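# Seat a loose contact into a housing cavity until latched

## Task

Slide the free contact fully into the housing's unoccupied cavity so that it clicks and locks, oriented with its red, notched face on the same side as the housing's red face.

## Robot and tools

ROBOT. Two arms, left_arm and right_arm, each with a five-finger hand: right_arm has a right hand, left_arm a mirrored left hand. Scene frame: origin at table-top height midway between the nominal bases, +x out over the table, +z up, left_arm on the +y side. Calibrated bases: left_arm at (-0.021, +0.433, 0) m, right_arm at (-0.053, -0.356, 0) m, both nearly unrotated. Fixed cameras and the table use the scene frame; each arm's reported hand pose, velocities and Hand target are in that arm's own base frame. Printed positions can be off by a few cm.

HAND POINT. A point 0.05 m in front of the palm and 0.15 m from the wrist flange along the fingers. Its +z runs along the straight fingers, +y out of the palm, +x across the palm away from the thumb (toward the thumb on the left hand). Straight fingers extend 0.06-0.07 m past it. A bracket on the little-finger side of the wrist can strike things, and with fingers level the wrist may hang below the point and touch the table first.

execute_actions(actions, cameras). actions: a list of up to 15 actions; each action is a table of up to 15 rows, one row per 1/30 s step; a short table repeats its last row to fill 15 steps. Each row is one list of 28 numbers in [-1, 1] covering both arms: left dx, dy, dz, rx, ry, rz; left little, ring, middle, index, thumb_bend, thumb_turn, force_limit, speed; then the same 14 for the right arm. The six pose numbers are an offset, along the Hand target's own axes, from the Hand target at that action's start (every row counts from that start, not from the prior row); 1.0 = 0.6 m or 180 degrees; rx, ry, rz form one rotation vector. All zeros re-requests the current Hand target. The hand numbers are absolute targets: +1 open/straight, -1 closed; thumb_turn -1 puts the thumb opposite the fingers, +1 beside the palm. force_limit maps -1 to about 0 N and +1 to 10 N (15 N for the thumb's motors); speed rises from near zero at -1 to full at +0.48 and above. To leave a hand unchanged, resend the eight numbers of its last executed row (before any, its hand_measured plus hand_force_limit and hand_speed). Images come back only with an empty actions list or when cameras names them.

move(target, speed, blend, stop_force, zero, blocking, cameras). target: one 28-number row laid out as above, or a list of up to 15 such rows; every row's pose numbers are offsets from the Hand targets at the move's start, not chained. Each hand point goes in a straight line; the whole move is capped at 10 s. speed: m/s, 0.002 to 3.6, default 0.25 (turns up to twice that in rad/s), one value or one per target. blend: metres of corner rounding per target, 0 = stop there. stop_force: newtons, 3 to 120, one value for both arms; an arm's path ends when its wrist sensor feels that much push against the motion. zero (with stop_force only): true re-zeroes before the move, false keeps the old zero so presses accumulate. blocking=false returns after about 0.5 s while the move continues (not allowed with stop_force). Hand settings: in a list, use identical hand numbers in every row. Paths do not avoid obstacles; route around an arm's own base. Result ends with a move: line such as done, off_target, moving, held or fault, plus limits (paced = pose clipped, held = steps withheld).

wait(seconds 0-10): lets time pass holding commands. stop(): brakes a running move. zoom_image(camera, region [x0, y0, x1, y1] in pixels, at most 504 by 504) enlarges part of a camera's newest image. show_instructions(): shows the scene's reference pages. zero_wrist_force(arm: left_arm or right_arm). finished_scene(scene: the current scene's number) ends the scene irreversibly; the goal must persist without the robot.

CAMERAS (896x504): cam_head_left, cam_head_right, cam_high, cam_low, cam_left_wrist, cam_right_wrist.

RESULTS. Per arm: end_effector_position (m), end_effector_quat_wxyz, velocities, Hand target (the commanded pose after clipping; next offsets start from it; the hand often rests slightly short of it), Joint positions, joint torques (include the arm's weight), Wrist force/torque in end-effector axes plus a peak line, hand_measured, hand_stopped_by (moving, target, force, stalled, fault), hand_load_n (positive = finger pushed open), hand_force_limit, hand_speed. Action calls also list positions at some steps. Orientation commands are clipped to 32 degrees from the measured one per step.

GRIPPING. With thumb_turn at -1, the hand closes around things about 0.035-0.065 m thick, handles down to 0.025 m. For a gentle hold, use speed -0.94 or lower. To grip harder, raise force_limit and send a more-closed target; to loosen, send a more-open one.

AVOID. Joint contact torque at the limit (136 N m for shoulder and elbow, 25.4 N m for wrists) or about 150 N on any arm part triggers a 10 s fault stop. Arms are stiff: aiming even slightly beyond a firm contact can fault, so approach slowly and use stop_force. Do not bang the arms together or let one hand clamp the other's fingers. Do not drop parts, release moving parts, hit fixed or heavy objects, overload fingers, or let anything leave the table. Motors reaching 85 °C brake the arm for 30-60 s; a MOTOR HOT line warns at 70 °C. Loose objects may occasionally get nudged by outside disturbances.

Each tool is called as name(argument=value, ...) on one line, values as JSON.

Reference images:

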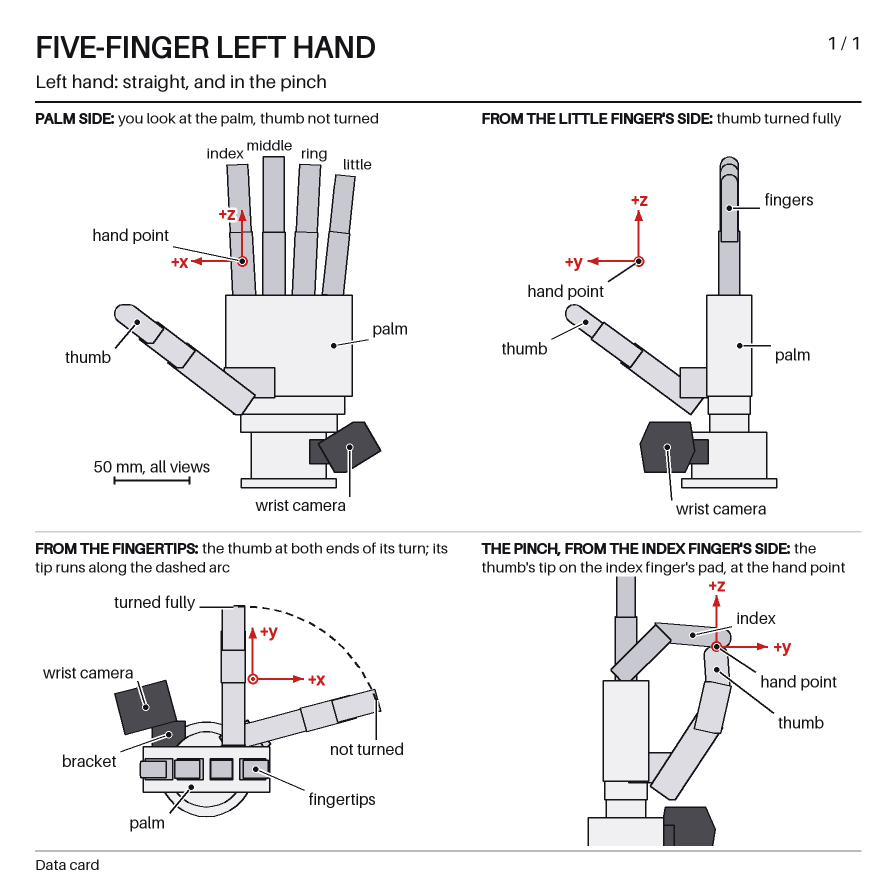

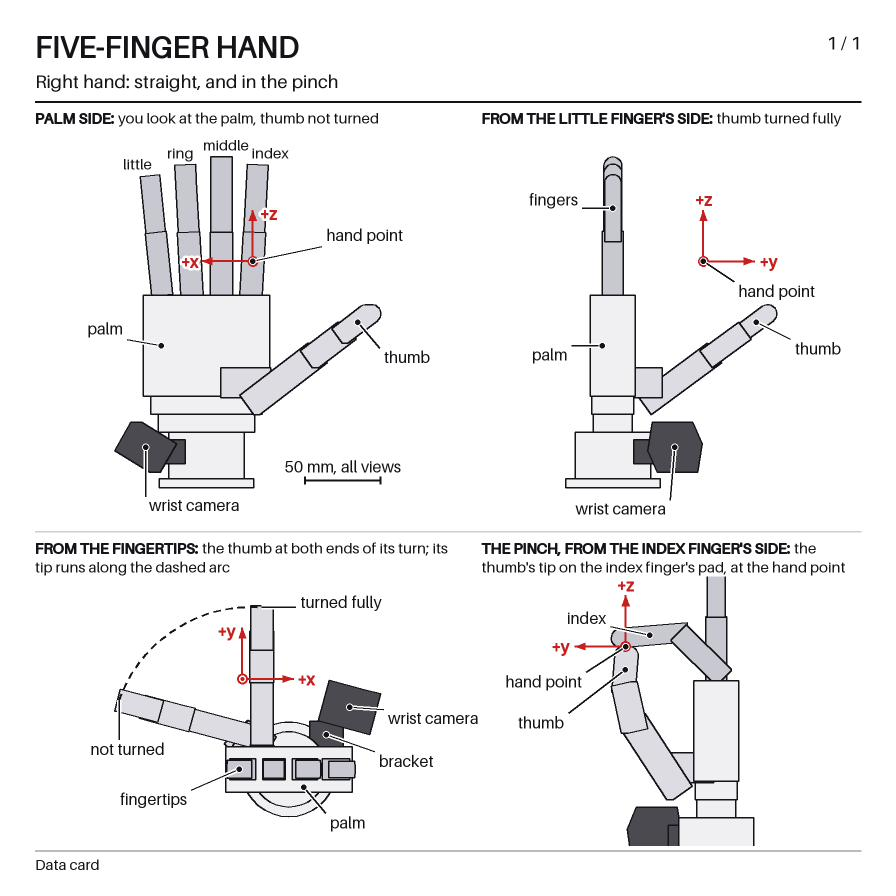

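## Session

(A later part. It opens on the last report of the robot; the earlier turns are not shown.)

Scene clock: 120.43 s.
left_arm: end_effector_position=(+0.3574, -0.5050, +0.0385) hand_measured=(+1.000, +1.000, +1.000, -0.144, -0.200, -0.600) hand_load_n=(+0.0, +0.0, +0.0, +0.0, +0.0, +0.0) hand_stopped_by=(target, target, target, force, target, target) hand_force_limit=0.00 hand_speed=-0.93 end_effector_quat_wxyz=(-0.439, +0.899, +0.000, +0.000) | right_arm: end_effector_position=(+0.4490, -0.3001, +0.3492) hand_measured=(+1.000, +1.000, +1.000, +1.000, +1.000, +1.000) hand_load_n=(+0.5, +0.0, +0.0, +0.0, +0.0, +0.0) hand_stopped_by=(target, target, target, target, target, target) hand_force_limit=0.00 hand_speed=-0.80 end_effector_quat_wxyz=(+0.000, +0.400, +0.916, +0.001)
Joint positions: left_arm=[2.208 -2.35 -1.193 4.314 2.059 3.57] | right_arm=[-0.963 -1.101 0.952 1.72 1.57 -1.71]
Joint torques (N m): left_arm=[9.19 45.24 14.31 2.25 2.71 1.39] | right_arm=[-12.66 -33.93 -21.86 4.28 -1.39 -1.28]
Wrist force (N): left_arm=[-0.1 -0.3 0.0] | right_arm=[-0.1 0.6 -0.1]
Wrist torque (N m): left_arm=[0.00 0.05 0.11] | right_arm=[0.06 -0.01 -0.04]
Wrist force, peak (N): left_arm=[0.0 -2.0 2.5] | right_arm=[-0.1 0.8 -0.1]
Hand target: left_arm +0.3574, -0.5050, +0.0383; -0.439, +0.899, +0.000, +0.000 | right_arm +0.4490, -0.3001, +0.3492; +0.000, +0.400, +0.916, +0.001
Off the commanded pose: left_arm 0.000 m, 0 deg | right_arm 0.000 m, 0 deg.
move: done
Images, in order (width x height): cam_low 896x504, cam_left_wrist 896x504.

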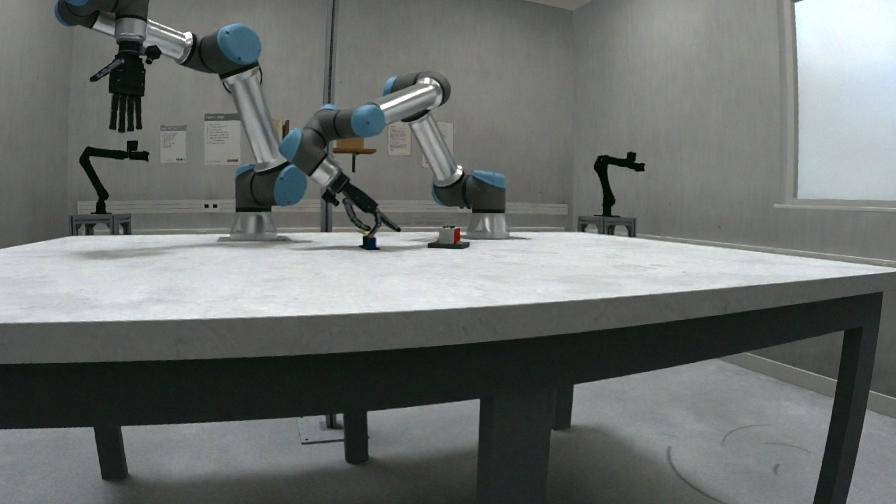

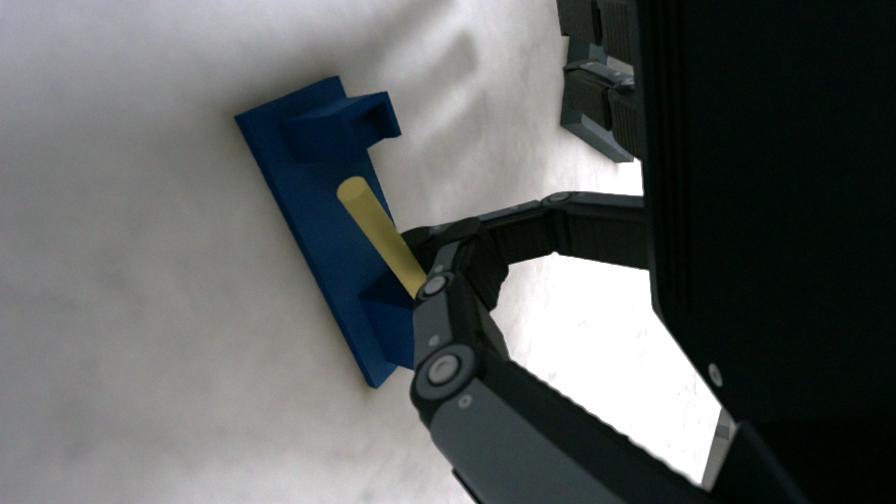

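wait(seconds=0, cameras=["cam_head_left","cam_head_right","cam_high","cam_left_wrist"])

zoom_image(camera="cam_head_left", region=[400, 290, 500, 390])

zoom_image(camera="cam_head_right", region=[390, 290, 490, 390])

zoom_image(camera="cam_high", region=[380, 170, 460, 250])

Scene clock: 121.43 s.
left_arm: end_effector_position=(+0.3574, -0.5050, +0.0383) hand_measured=(+1.000, +1.000, +1.000, -0.144, -0.200, -0.600) hand_load_n=(+0.0, +0.0, +0.0, +0.0, +0.0, +0.0) hand_stopped_by=(target, target, target, force, target, target) hand_force_limit=0.00 hand_speed=-0.93 end_effector_quat_wxyz=(-0.439, +0.899, +0.000, +0.000) | right_arm: end_effector_position=(+0.4490, -0.3001, +0.3492) hand_measured=(+1.000, +1.000, +1.000, +1.000, +1.000, +1.000) hand_load_n=(+0.0, +0.0, +0.0, +0.0, +0.0, +0.0) hand_stopped_by=(target, target, target, target, target, target) hand_force_limit=0.00 hand_speed=-0.80 end_effector_quat_wxyz=(+0.000, +0.400, +0.916, +0.001)
Joint positions: left_arm=[2.208 -2.35 -1.194 4.314 2.059 3.57] | right_arm=[-0.963 -1.101 0.952 1.72 1.57 -1.71]
Joint torques (N m): left_arm=[8.8 44.54 8.66 3.1 2.35 0.09] | right_arm=[-12.99 -33.98 -21.36 4.28 -1.47 -1.21]
Wrist force (N): left_arm=[-0.1 -0.1 -0.1] | right_arm=[0.0 0.5 -0.1]
Wrist torque (N m): left_arm=[0.06 0.05 0.10] | right_arm=[0.04 -0.02 -0.04]
Wrist force, peak (N): left_arm=[0.0 -0.4 0.1] | right_arm=[0.0 0.9 -0.2]
Hand target: left_arm +0.3574, -0.5050, +0.0383; -0.439, +0.899, +0.000, +0.000 | right_arm +0.4490, -0.3001, +0.3492; +0.000, +0.400, +0.916, +0.001
Off the commanded pose: left_arm 0.000 m, 0 deg | right_arm 0.000 m, 0 deg.
Images, in order (width x height): cam_head_left 896x504, cam_head_right 896x504, cam_high 896x504, cam_left_wrist 896x504.

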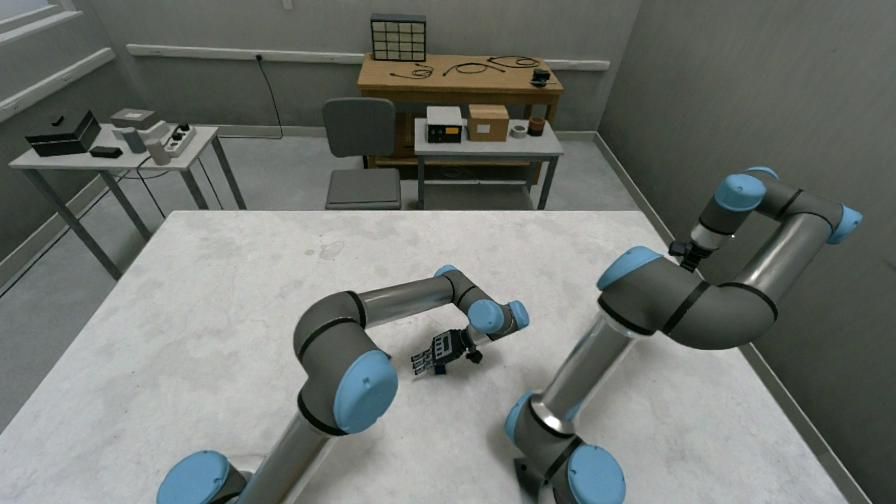

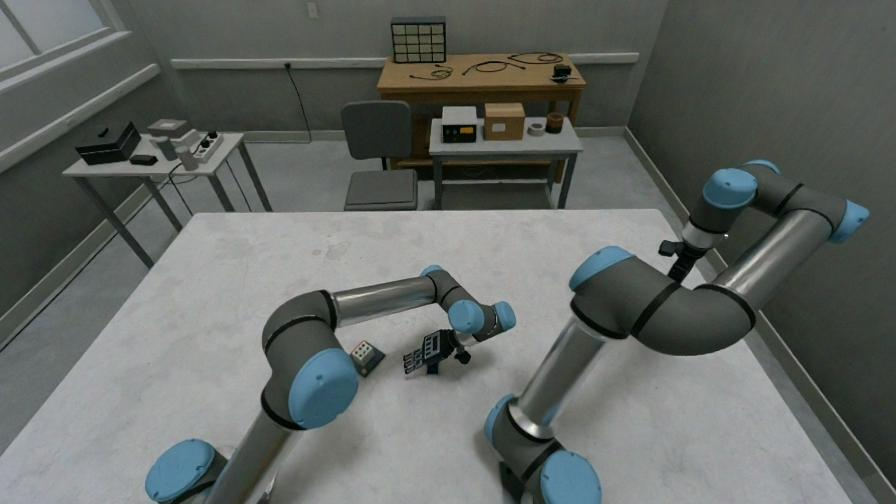

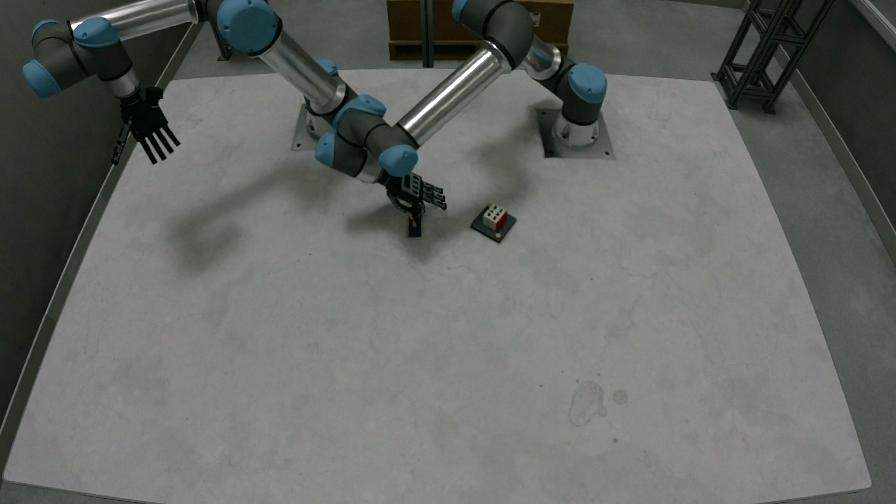

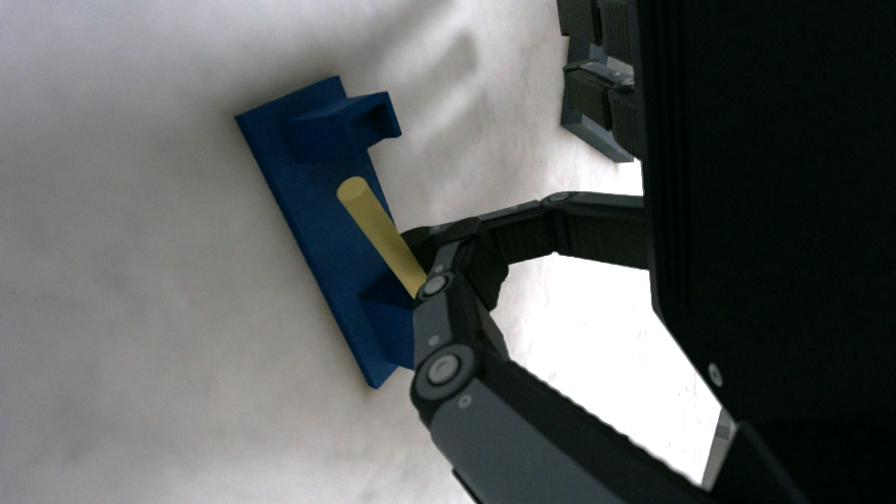

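Scaled by 5.040.

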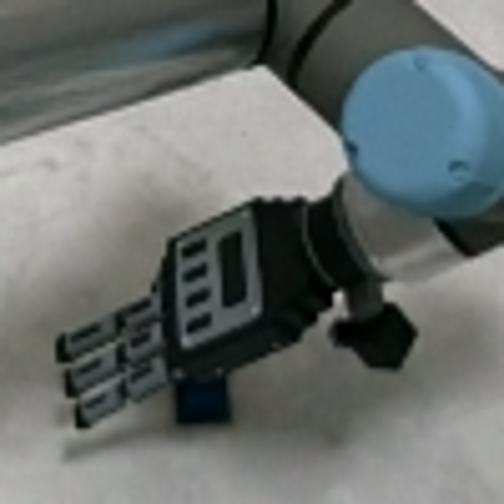

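Scaled by 5.040.

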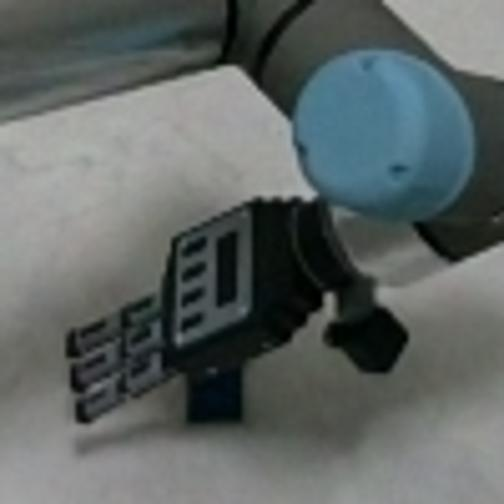

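Scaled by 6.300.

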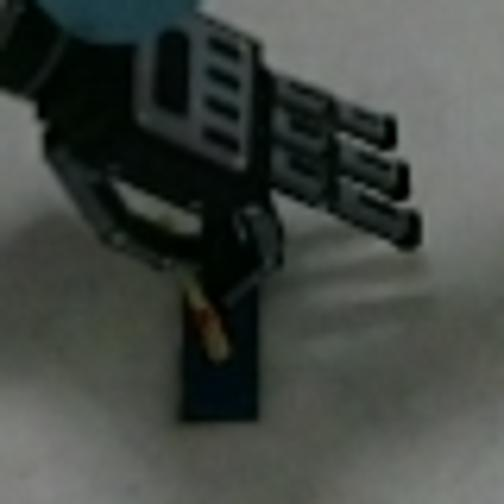

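move(target=[0,0.0142,0.0111,0,0,0,1,1,1,-0.52,-0.2,-0.6,0.0,-0.93,0,0,0,0,0,0,1,1,1,1,1,1,0,-0.8], speed=0.03, cameras=["cam_left_wrist"])

zoom_image(camera="cam_left_wrist", region=[260, 100, 560, 400])

Scene clock: 125.50 s.
left_arm: end_effector_position=(+0.3574, -0.5050, +0.0273) hand_measured=(+1.000, +1.000, +1.000, -0.144, -0.200, -0.600) hand_load_n=(+0.0, +0.0, +0.0, +0.0, +0.0, +0.0) hand_stopped_by=(target, target, target, force, target, target) hand_force_limit=0.00 hand_speed=-0.93 end_effector_quat_wxyz=(-0.439, +0.899, +0.000, +0.000) | right_arm: end_effector_position=(+0.4490, -0.3001, +0.3492) hand_measured=(+1.000, +1.000, +1.000, +1.000, +1.000, +1.000) hand_load_n=(+0.0, -0.5, +0.0, +0.0, +0.0, +0.0) hand_stopped_by=(target, target, target, target, target, target) hand_force_limit=0.00 hand_speed=-0.80 end_effector_quat_wxyz=(+0.000, +0.400, +0.916, +0.001)
Joint positions: left_arm=[2.208 -2.361 -1.204 4.336 2.059 3.57] | right_arm=[-0.963 -1.101 0.952 1.72 1.57 -1.71]
Joint torques (N m): left_arm=[8.03 58.36 22.38 -0.99 0.72 -1.9] | right_arm=[-12.24 -33.53 -20.62 4.36 -1.47 -1.15]
Wrist force (N): left_arm=[0.0 -0.1 -0.1] | right_arm=[-0.2 0.5 -0.2]
Wrist torque (N m): left_arm=[0.04 0.02 0.11] | right_arm=[0.06 0.00 -0.05]
Wrist force, peak (N): left_arm=[0.0 -0.4 -0.2] | right_arm=[-0.1 0.9 -0.3]
Hand target: left_arm +0.3574, -0.5050, +0.0274; -0.439, +0.899, +0.000, +0.000 | right_arm +0.4490, -0.3001, +0.3492; +0.000, +0.400, +0.916, +0.001
Off the commanded pose: left_arm 0.000 m, 0 deg | right_arm 0.000 m, 0 deg.
move: done
Images, in order (width x height): cam_left_wrist 896x504.

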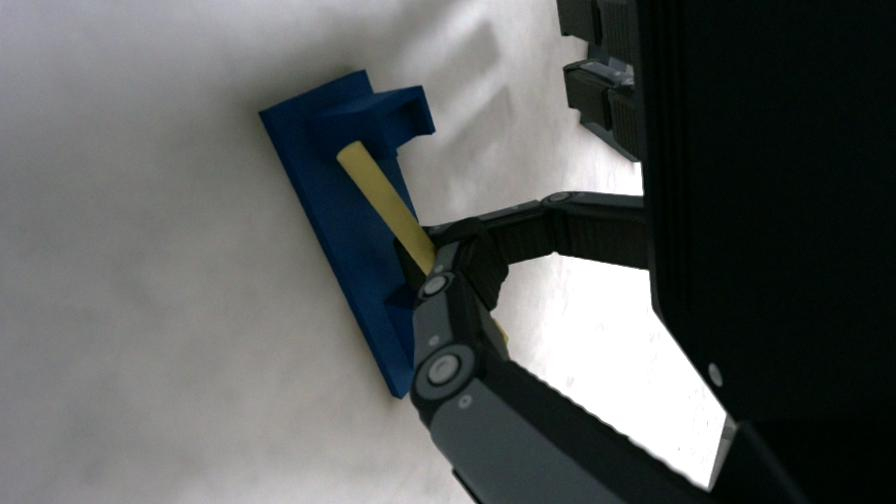

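Scaled by 1.680.

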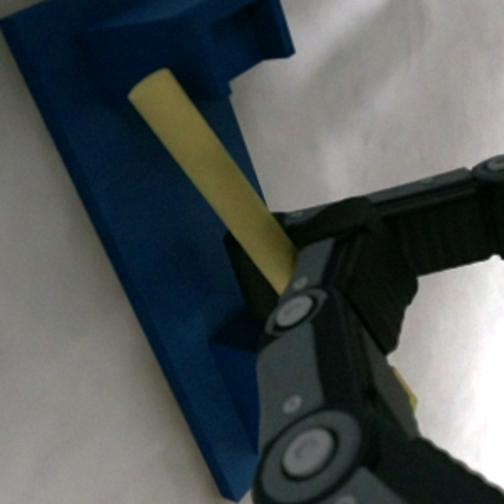

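move(target=[0,0,0,0,0,0,1,1,1,-0.52,-0.1,-0.6,-0.6,-0.9,0,0,0,0,0,0,1,1,1,1,1,1,0,-0.8], speed=0.03, cameras=["cam_left_wrist"])

zoom_image(camera="cam_left_wrist", region=[260, 100, 560, 400])

Scene clock: 127.50 s.
left_arm: end_effector_position=(+0.3574, -0.5050, +0.0274) hand_measured=(+1.000, +1.000, +1.000, -0.144, -0.100, -0.600) hand_load_n=(+0.0, +0.0, +0.0, +0.5, +0.0, +0.0) hand_stopped_by=(target, target, target, force, target, target) hand_force_limit=-0.60 hand_speed=-0.90 end_effector_quat_wxyz=(-0.439, +0.899, +0.000, +0.000) | right_arm: end_effector_position=(+0.4490, -0.3001, +0.3492) hand_measured=(+1.000, +1.000, +1.000, +1.000, +1.000, +1.000) hand_load_n=(+0.0, +0.0, +0.0, +0.0, +0.0, +0.0) hand_stopped_by=(target, target, target, target, target, target) hand_force_limit=0.00 hand_speed=-0.80 end_effector_quat_wxyz=(+0.000, +0.400, +0.916, +0.001)
Joint positions: left_arm=[2.208 -2.361 -1.204 4.335 2.059 3.57] | right_arm=[-0.963 -1.101 0.952 1.72 1.57 -1.71]
Joint torques (N m): left_arm=[7.37 60.56 29.34 -1.68 0.04 0.09] | right_arm=[-11.97 -34.3 -20.9 4.34 -1.51 -1.5]
Wrist force (N): left_arm=[-0.1 -0.1 0.1] | right_arm=[-0.3 0.5 -0.2]
Wrist torque (N m): left_arm=[0.04 0.04 0.11] | right_arm=[0.06 0.01 -0.05]
Wrist force, peak (N): left_arm=[0.0 -0.5 0.2] | right_arm=[-0.3 0.8 -0.2]
Hand target: left_arm +0.3574, -0.5050, +0.0274; -0.439, +0.899, +0.000, +0.000 | right_arm +0.4490, -0.3001, +0.3492; +0.000, +0.400, +0.916, +0.001
Off the commanded pose: left_arm 0.000 m, 0 deg | right_arm 0.000 m, 0 deg.
move: done
Images, in order (width x height): cam_left_wrist 896x504.

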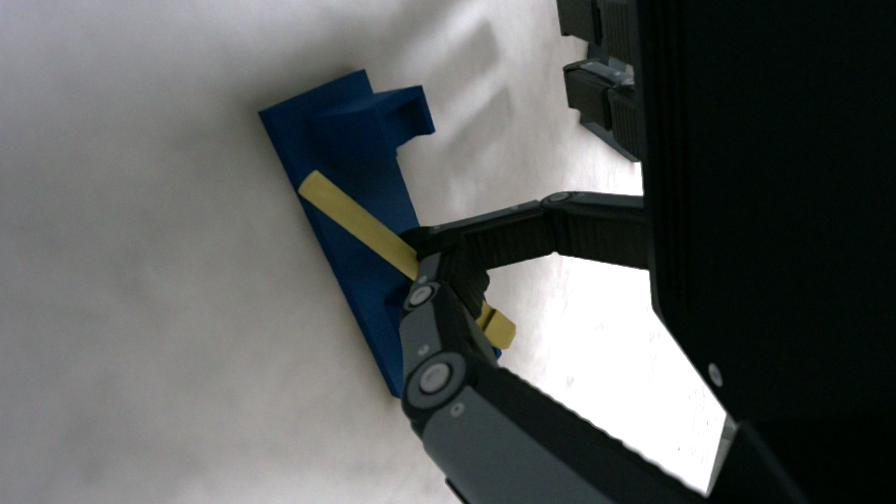

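Scaled by 1.680.

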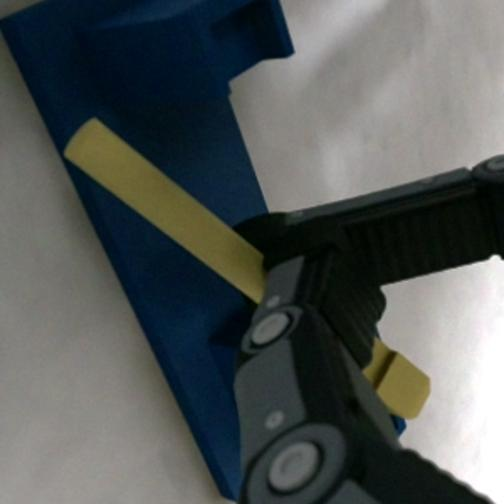

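move(target=[0,0,0,0,0,0,1,1,1,-0.55,-0.1,-0.6,-0.7,-0.93,0,0,0,0,0,0,1,1,1,1,1,1,0,-0.8], speed=0.03, cameras=["cam_left_wrist","cam_low"])

zoom_image(camera="cam_left_wrist", region=[260, 100, 560, 400])

zoom_image(camera="cam_low", region=[340, 190, 420, 260])

Scene clock: 132.83 s.
left_arm: end_effector_position=(+0.3574, -0.5050, +0.0274) hand_measured=(+1.000, +1.000, +1.000, -0.176, -0.100, -0.600) hand_load_n=(+0.0, +0.0, +0.0, +2.0, -0.5, +0.0) hand_stopped_by=(target, target, target, force, target, target) hand_force_limit=-0.70 hand_speed=-0.93 end_effector_quat_wxyz=(-0.439, +0.899, +0.000, +0.000) | right_arm: end_effector_position=(+0.4490, -0.3001, +0.3492) hand_measured=(+1.000, +1.000, +1.000, +1.000, +1.000, +1.000) hand_load_n=(+0.0, +0.0, +0.0, +0.0, +0.0, +0.0) hand_stopped_by=(target, target, target, target, target, target) hand_force_limit=0.00 hand_speed=-0.80 end_effector_quat_wxyz=(+0.000, +0.400, +0.916, +0.001)
Joint positions: left_arm=[2.208 -2.361 -1.204 4.335 2.059 3.57] | right_arm=[-0.963 -1.101 0.952 1.72 1.57 -1.71]
Joint torques (N m): left_arm=[5.88 59.49 27.63 -1.03 -1.35 1.31] | right_arm=[-12.4 -34.29 -20.16 4.45 -1.4 -1.19]
Wrist force (N): left_arm=[-2.0 -1.0 0.9] | right_arm=[-0.2 0.6 -0.3]
Wrist torque (N m): left_arm=[0.02 0.03 0.10] | right_arm=[0.07 0.01 -0.04]
Wrist force, peak (N): left_arm=[-2.0 -1.0 0.9] | right_arm=[-0.3 0.6 -0.6]
Hand target: left_arm +0.3574, -0.5050, +0.0274; -0.439, +0.899, +0.000, +0.000 | right_arm +0.4490, -0.3001, +0.3492; +0.000, +0.400, +0.916, +0.001
Off the commanded pose: left_arm 0.000 m, 0 deg | right_arm 0.000 m, 0 deg.
move: done
Images, in order (width x height): cam_low 896x504, cam_left_wrist 896x504.

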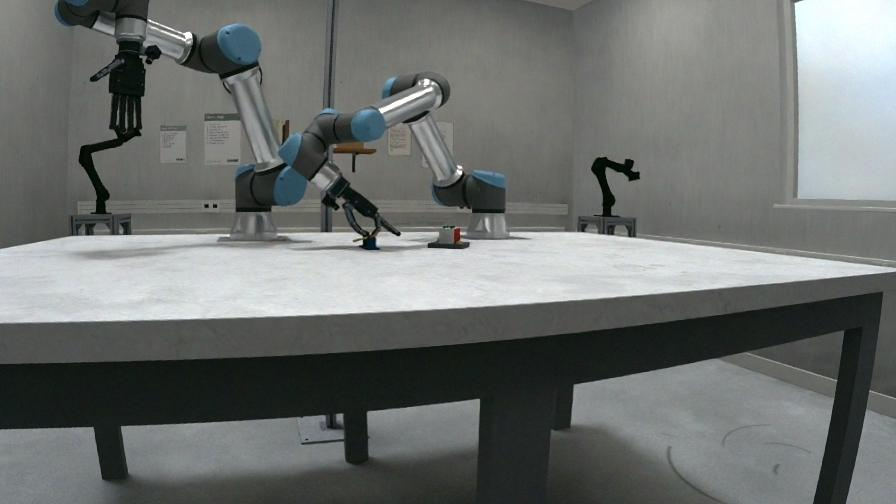

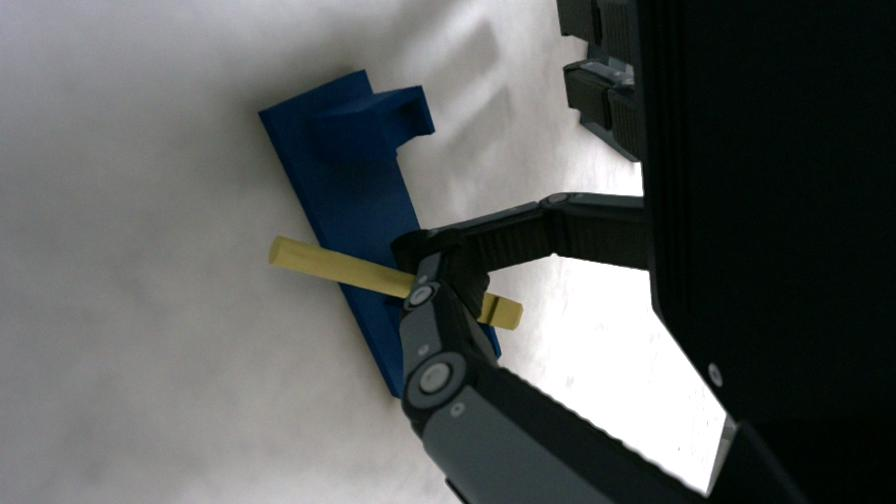

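Scaled by 1.680.

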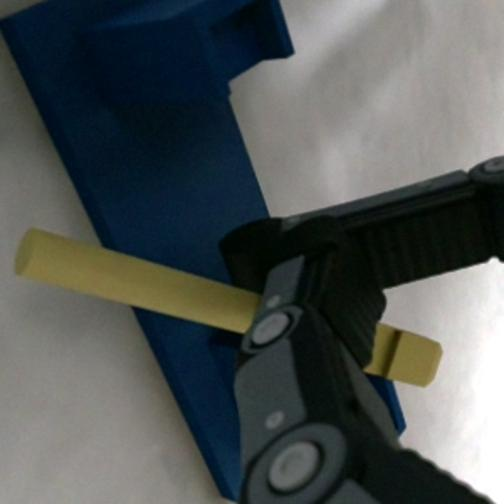

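Scaled by 6.300.

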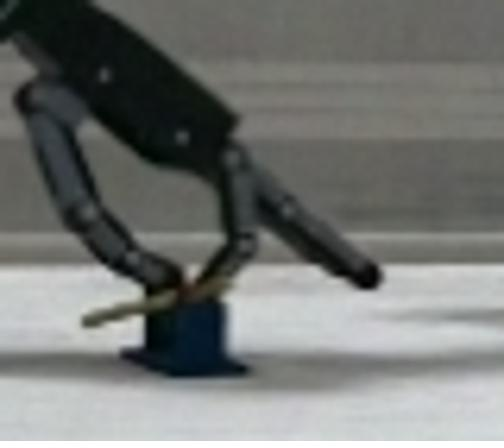

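zoom_image(camera="cam_left_wrist", region=[450, 260, 550, 360])

zoom_image(camera="cam_left_wrist", region=[380, 210, 540, 370])

Scaled by 5.040.

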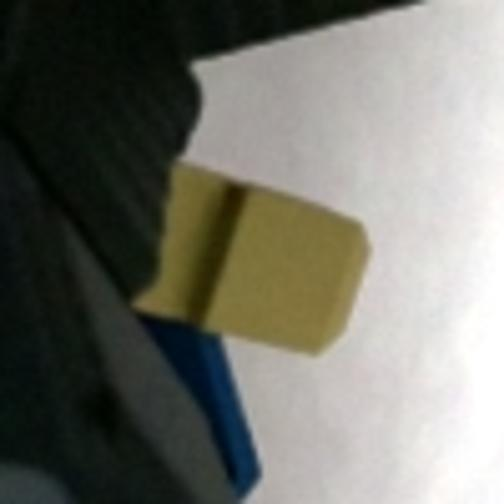

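Scaled by 3.150.

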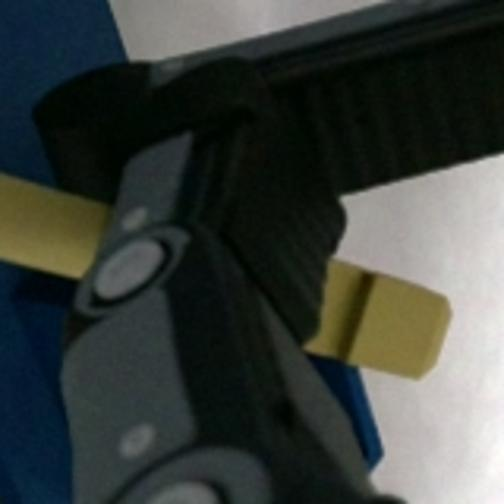

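move(target=[[0,-0.0691,-0.054,0,0,0,1,1,1,-0.55,-0.1,-0.6,-0.7,-0.93,0,0,0,0,0,0,1,1,1,1,1,1,0,-0.8],[-0.029,-0.0744,-0.0148,0,0,0,1,1,1,-0.55,-0.1,-0.6,-0.7,-0.93,0,0,0,0,0,0,1,1,1,1,1,1,0,-0.8]], speed=0.05, cameras=["cam_left_wrist","cam_low"])

zoom_image(camera="cam_left_wrist", region=[220, 100, 560, 400])

zoom_image(camera="cam_low", region=[340, 190, 420, 260])

Scene clock: 142.37 s.
left_arm: end_effector_position=(+0.3400, -0.4846, +0.0682) hand_measured=(+1.000, +1.000, +1.000, -0.176, -0.100, -0.600) hand_load_n=(+0.0, +0.0, +0.0, +0.0, +0.0, +0.0) hand_stopped_by=(target, target, target, force, target, target) hand_force_limit=-0.70 hand_speed=-0.93 end_effector_quat_wxyz=(-0.439, +0.899, +0.000, +0.000) | right_arm: end_effector_position=(+0.4490, -0.3001, +0.3492) hand_measured=(+1.000, +1.000, +1.000, +1.000, +1.000, +1.000) hand_load_n=(+0.0, +0.0, +0.0, +0.0, +0.0, +0.0) hand_stopped_by=(target, target, target, target, target, target) hand_force_limit=0.00 hand_speed=-0.80 end_effector_quat_wxyz=(+0.000, +0.400, +0.916, +0.001)
Joint positions: left_arm=[2.206 -2.261 -1.271 4.301 2.057 3.568] | right_arm=[-0.963 -1.101 0.952 1.72 1.57 -1.71]
Joint torques (N m): left_arm=[-6.12 41.76 23.84 -1.73 -0.82 0.78] | right_arm=[-12.35 -34.73 -20.33 4.29 -1.36 -1.24]
Wrist force (N): left_arm=[-0.3 -0.2 0.0] | right_arm=[-0.1 0.4 -0.4]
Wrist torque (N m): left_arm=[0.02 0.07 0.08] | right_arm=[0.05 -0.01 -0.04]
Wrist force, peak (N): left_arm=[-2.1 -0.2 1.7] | right_arm=[-0.4 0.8 -0.4]
Hand target: left_arm +0.3400, -0.4845, +0.0681; -0.439, +0.899, +0.000, +0.000 | right_arm +0.4490, -0.3001, +0.3492; +0.000, +0.400, +0.916, +0.001
Off the commanded pose: left_arm 0.000 m, 0 deg | right_arm 0.000 m, 0 deg.
move: done
Images, in order (width x height): cam_low 896x504, cam_left_wrist 896x504.

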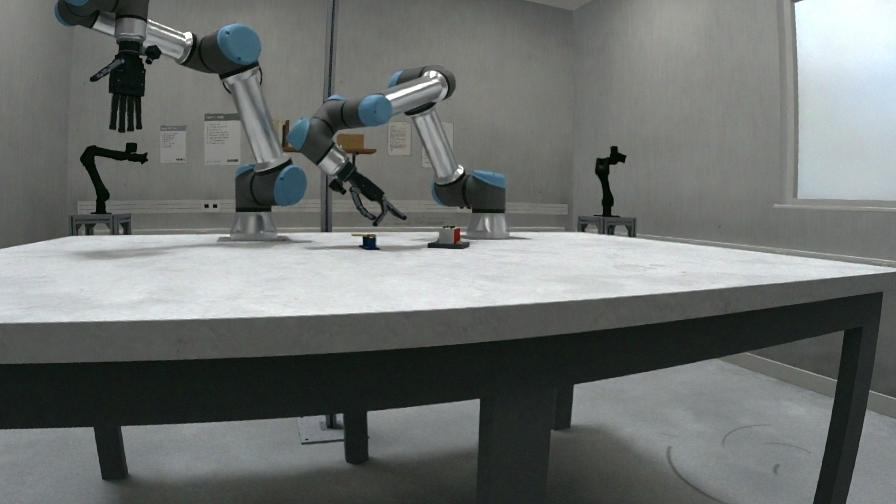

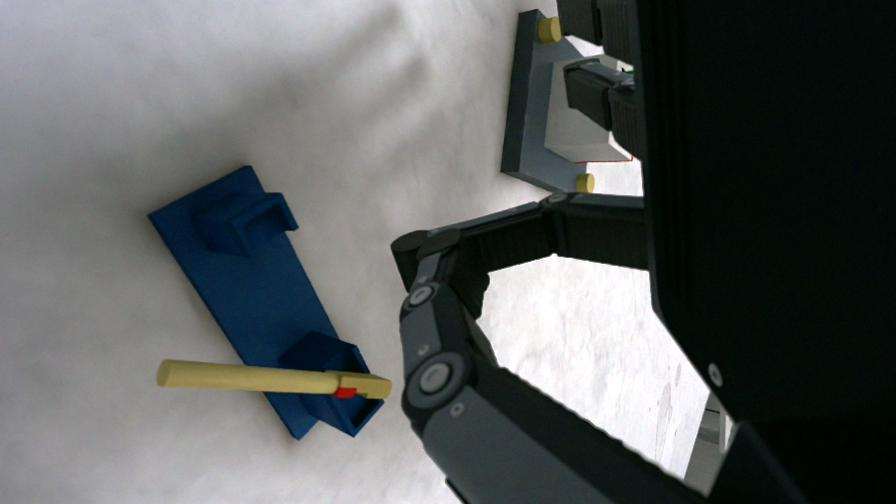

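Scaled by 1.482.

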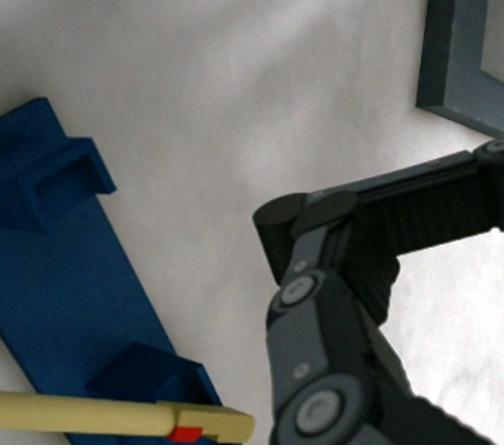

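Scaled by 6.300.

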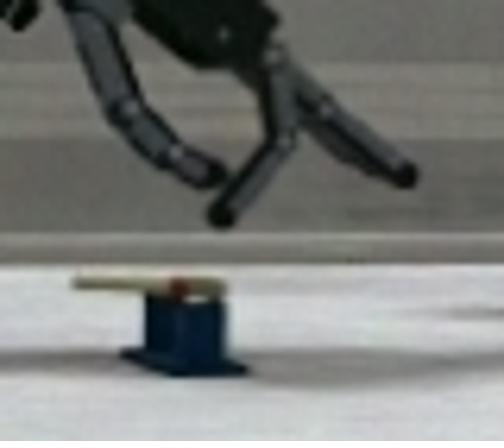

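zoom_image(camera="cam_left_wrist", region=[300, 340, 400, 440])

zoom_image(camera="cam_left_wrist", region=[140, 320, 400, 450])

zoom_image(camera="cam_low", region=[345, 225, 385, 255])

Scaled by 5.040.

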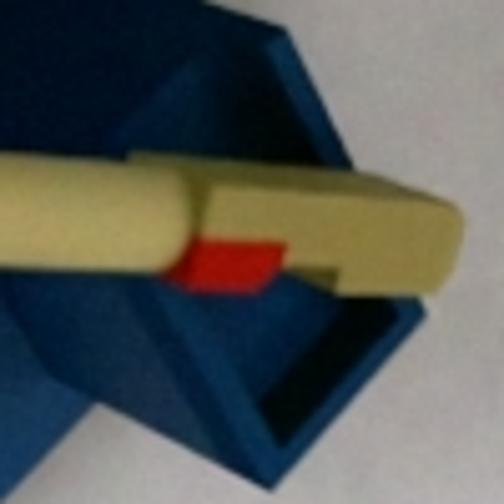

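Scaled by 1.938.

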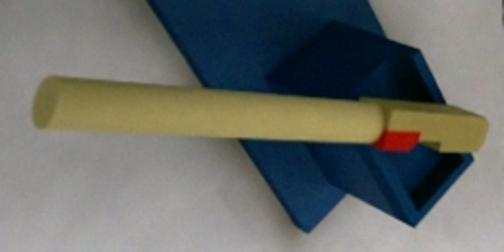

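Scaled by 12.600.

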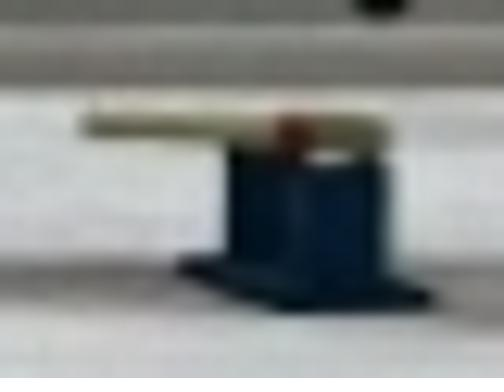

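move(target=[[0,-0.3283,-0.2567,0,0,0,1,1,1,-0.55,-0.1,-0.6,-0.7,-0.93,0,0,0,0,0,0,1,1,1,1,1,1,0,-0.8],[-0.0417,-0.960,0.4163,0,-0.3064,-0.2396,1,1,1,-0.55,-0.1,-0.6,-0.7,-0.93,0,0,0,0,0,0,1,1,1,1,1,1,0,-0.8]], speed=[0.15,0.35], blend=[0.03,0], cameras=["cam_low","cam_high"])

zoom_image(camera="cam_high", region=[380, 180, 440, 240])

Scene clock: 166.17 s.
left_arm: end_effector_position=(+0.3156, +0.0667, +0.3687) hand_measured=(+1.000, +1.000, +1.000, -0.176, -0.100, -0.600) hand_load_n=(+0.0, +0.0, +0.0, +0.0, +0.0, +0.0) hand_stopped_by=(target, target, target, force, target, target) hand_force_limit=-0.70 hand_speed=-0.93 end_effector_quat_wxyz=(-0.360, +0.736, +0.515, -0.251) | right_arm: end_effector_position=(+0.4490, -0.3001, +0.3492) hand_measured=(+1.000, +1.000, +1.000, +1.000, +1.000, +1.000) hand_load_n=(+0.0, +0.0, +0.0, +0.0, +0.0, +0.0) hand_stopped_by=(target, target, target, target, target, target) hand_force_limit=0.00 hand_speed=-0.80 end_effector_quat_wxyz=(+0.000, +0.400, +0.916, +0.001)
Joint positions: left_arm=[3.4 -1.521 -1.479 3.761 2.039 3.546] | right_arm=[-0.963 -1.101 0.952 1.72 1.57 -1.71]
Joint torques (N m): left_arm=[11.06 26.73 9.78 -0.51 -1.9 -1.85] | right_arm=[-13.36 -34.76 -19.43 4.48 -1.18 -1.09]
Wrist force (N): left_arm=[-0.1 0.5 -0.4] | right_arm=[-0.2 0.6 -0.2]
Wrist torque (N m): left_arm=[0.13 0.02 0.08] | right_arm=[0.07 0.00 -0.04]
Wrist force, peak (N): left_arm=[2.1 -0.2 0.4] | right_arm=[-0.4 0.9 -0.2]
Hand target: left_arm +0.3155, +0.0667, +0.3687; -0.360, +0.736, +0.516, -0.251 | right_arm +0.4490, -0.3001, +0.3492; +0.000, +0.400, +0.916, +0.001
Off the commanded pose: left_arm 0.000 m, 0 deg | right_arm 0.000 m, 0 deg.
move: done
Images, in order (width x height): cam_high 896x504, cam_low 896x504.

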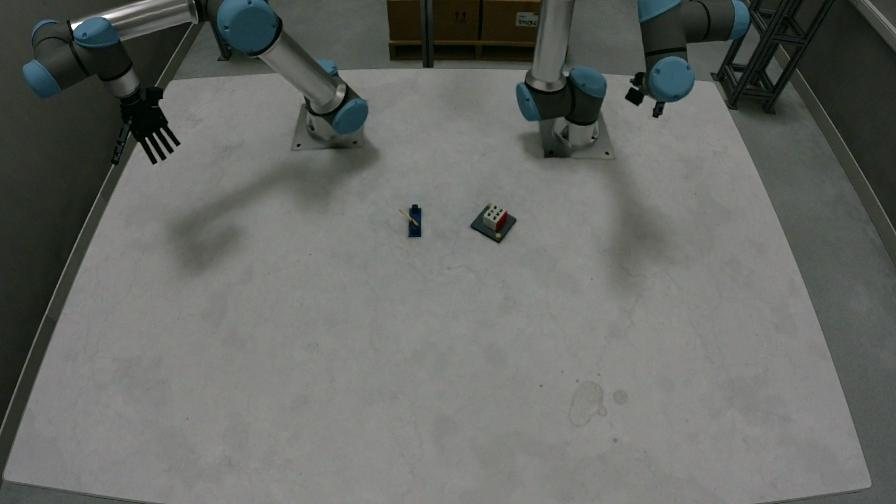

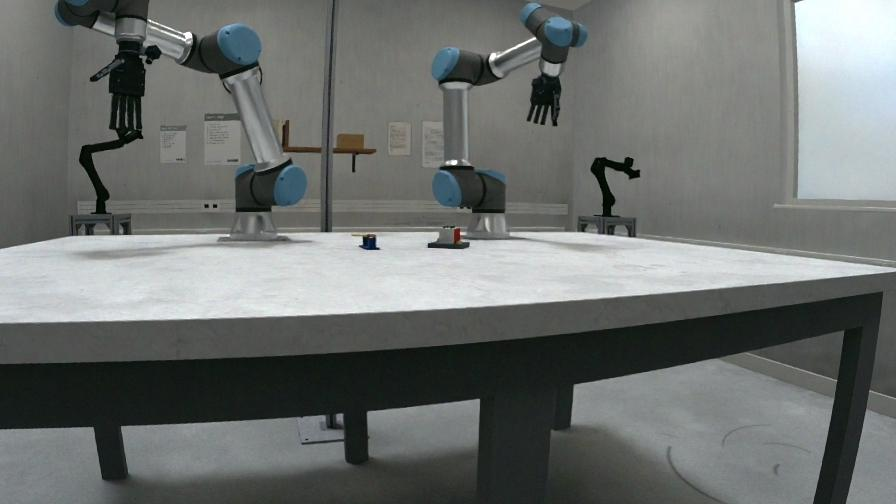

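Scaled by 8.400.

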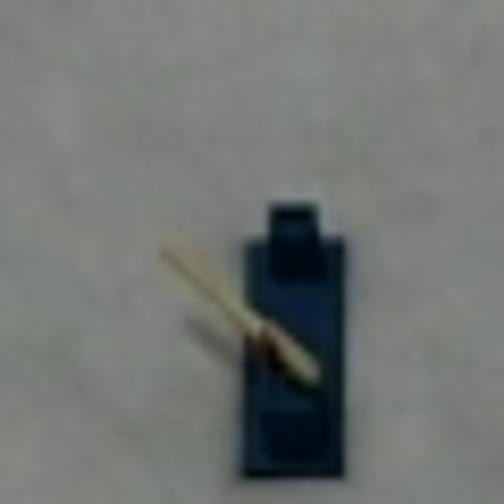

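move(target=[0,0,0,0,0,0,1,1,1,-0.55,-0.1,-0.6,-0.7,-0.93,0.666,0.597,0.248,0.2197,-0.2116,-0.4539,1,1,0.2,0.2,0.1,-1,0,0], speed=0.35, cameras=["cam_right_wrist","cam_low"])

zoom_image(camera="cam_right_wrist", region=[350, 180, 700, 450])

Scene clock: 169.93 s.
left_arm: end_effector_position=(+0.3155, +0.0667, +0.3687) hand_measured=(+1.000, +1.000, +1.000, -0.176, -0.100, -0.600) hand_load_n=(+0.0, +0.0, +0.0, +0.0, +0.0, +0.0) hand_stopped_by=(target, target, target, force, target, target) hand_force_limit=-0.70 hand_speed=-0.93 end_effector_quat_wxyz=(-0.360, +0.736, +0.516, -0.251) | right_arm: end_effector_position=(+0.4405, +0.2366, +0.2010) hand_measured=(+1.000, +1.000, +0.200, +0.200, +0.100, -1.000) hand_load_n=(+0.0, +0.0, +0.0, +0.0, +0.0, +0.0) hand_stopped_by=(target, target, target, target, target, target) hand_force_limit=0.00 hand_speed=0.00 end_effector_quat_wxyz=(+0.147, -0.314, +0.850, -0.396)
Joint positions: left_arm=[3.4 -1.521 -1.479 3.76 2.039 3.546] | right_arm=[0.514 -1.172 1.493 1.023 2.42 -1.867]
Joint torques (N m): left_arm=[12.62 27.16 10.07 -1.46 -2.07 -1.18] | right_arm=[8.67 -28.98 -16.86 3.68 1.31 0.27]
Wrist force (N): left_arm=[-0.3 0.3 -0.3] | right_arm=[0.1 2.0 -1.2]
Wrist torque (N m): left_arm=[0.09 0.04 0.07] | right_arm=[0.29 0.02 0.06]
Wrist force, peak (N): left_arm=[-0.3 0.6 -0.4] | right_arm=[-0.7 3.3 -1.8]
Hand target: left_arm +0.3155, +0.0667, +0.3687; -0.360, +0.736, +0.516, -0.251 | right_arm +0.4405, +0.2366, +0.2010; +0.147, -0.314, +0.850, -0.396
Off the commanded pose: left_arm 0.000 m, 0 deg | right_arm 0.000 m, 0 deg.
move: done
Images, in order (width x height): cam_low 896x504, cam_right_wrist 896x504.

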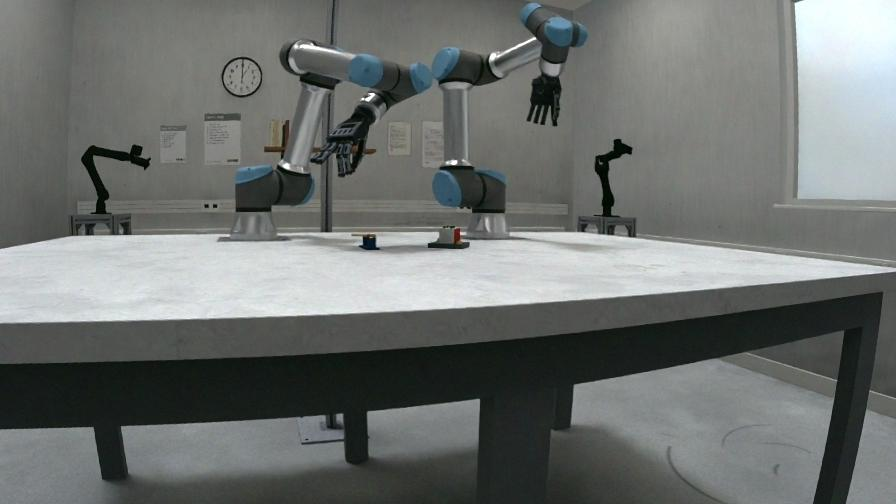

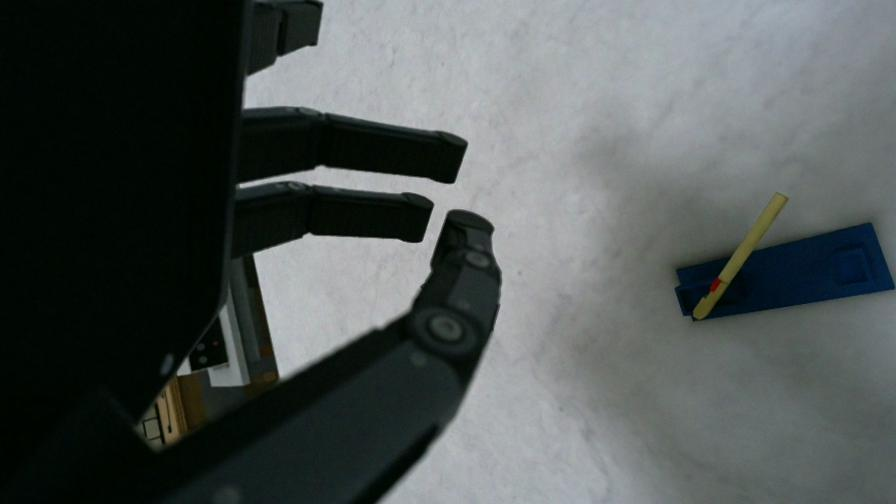

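Scaled by 1.440.

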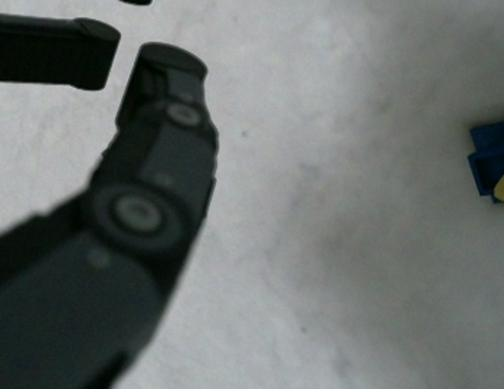

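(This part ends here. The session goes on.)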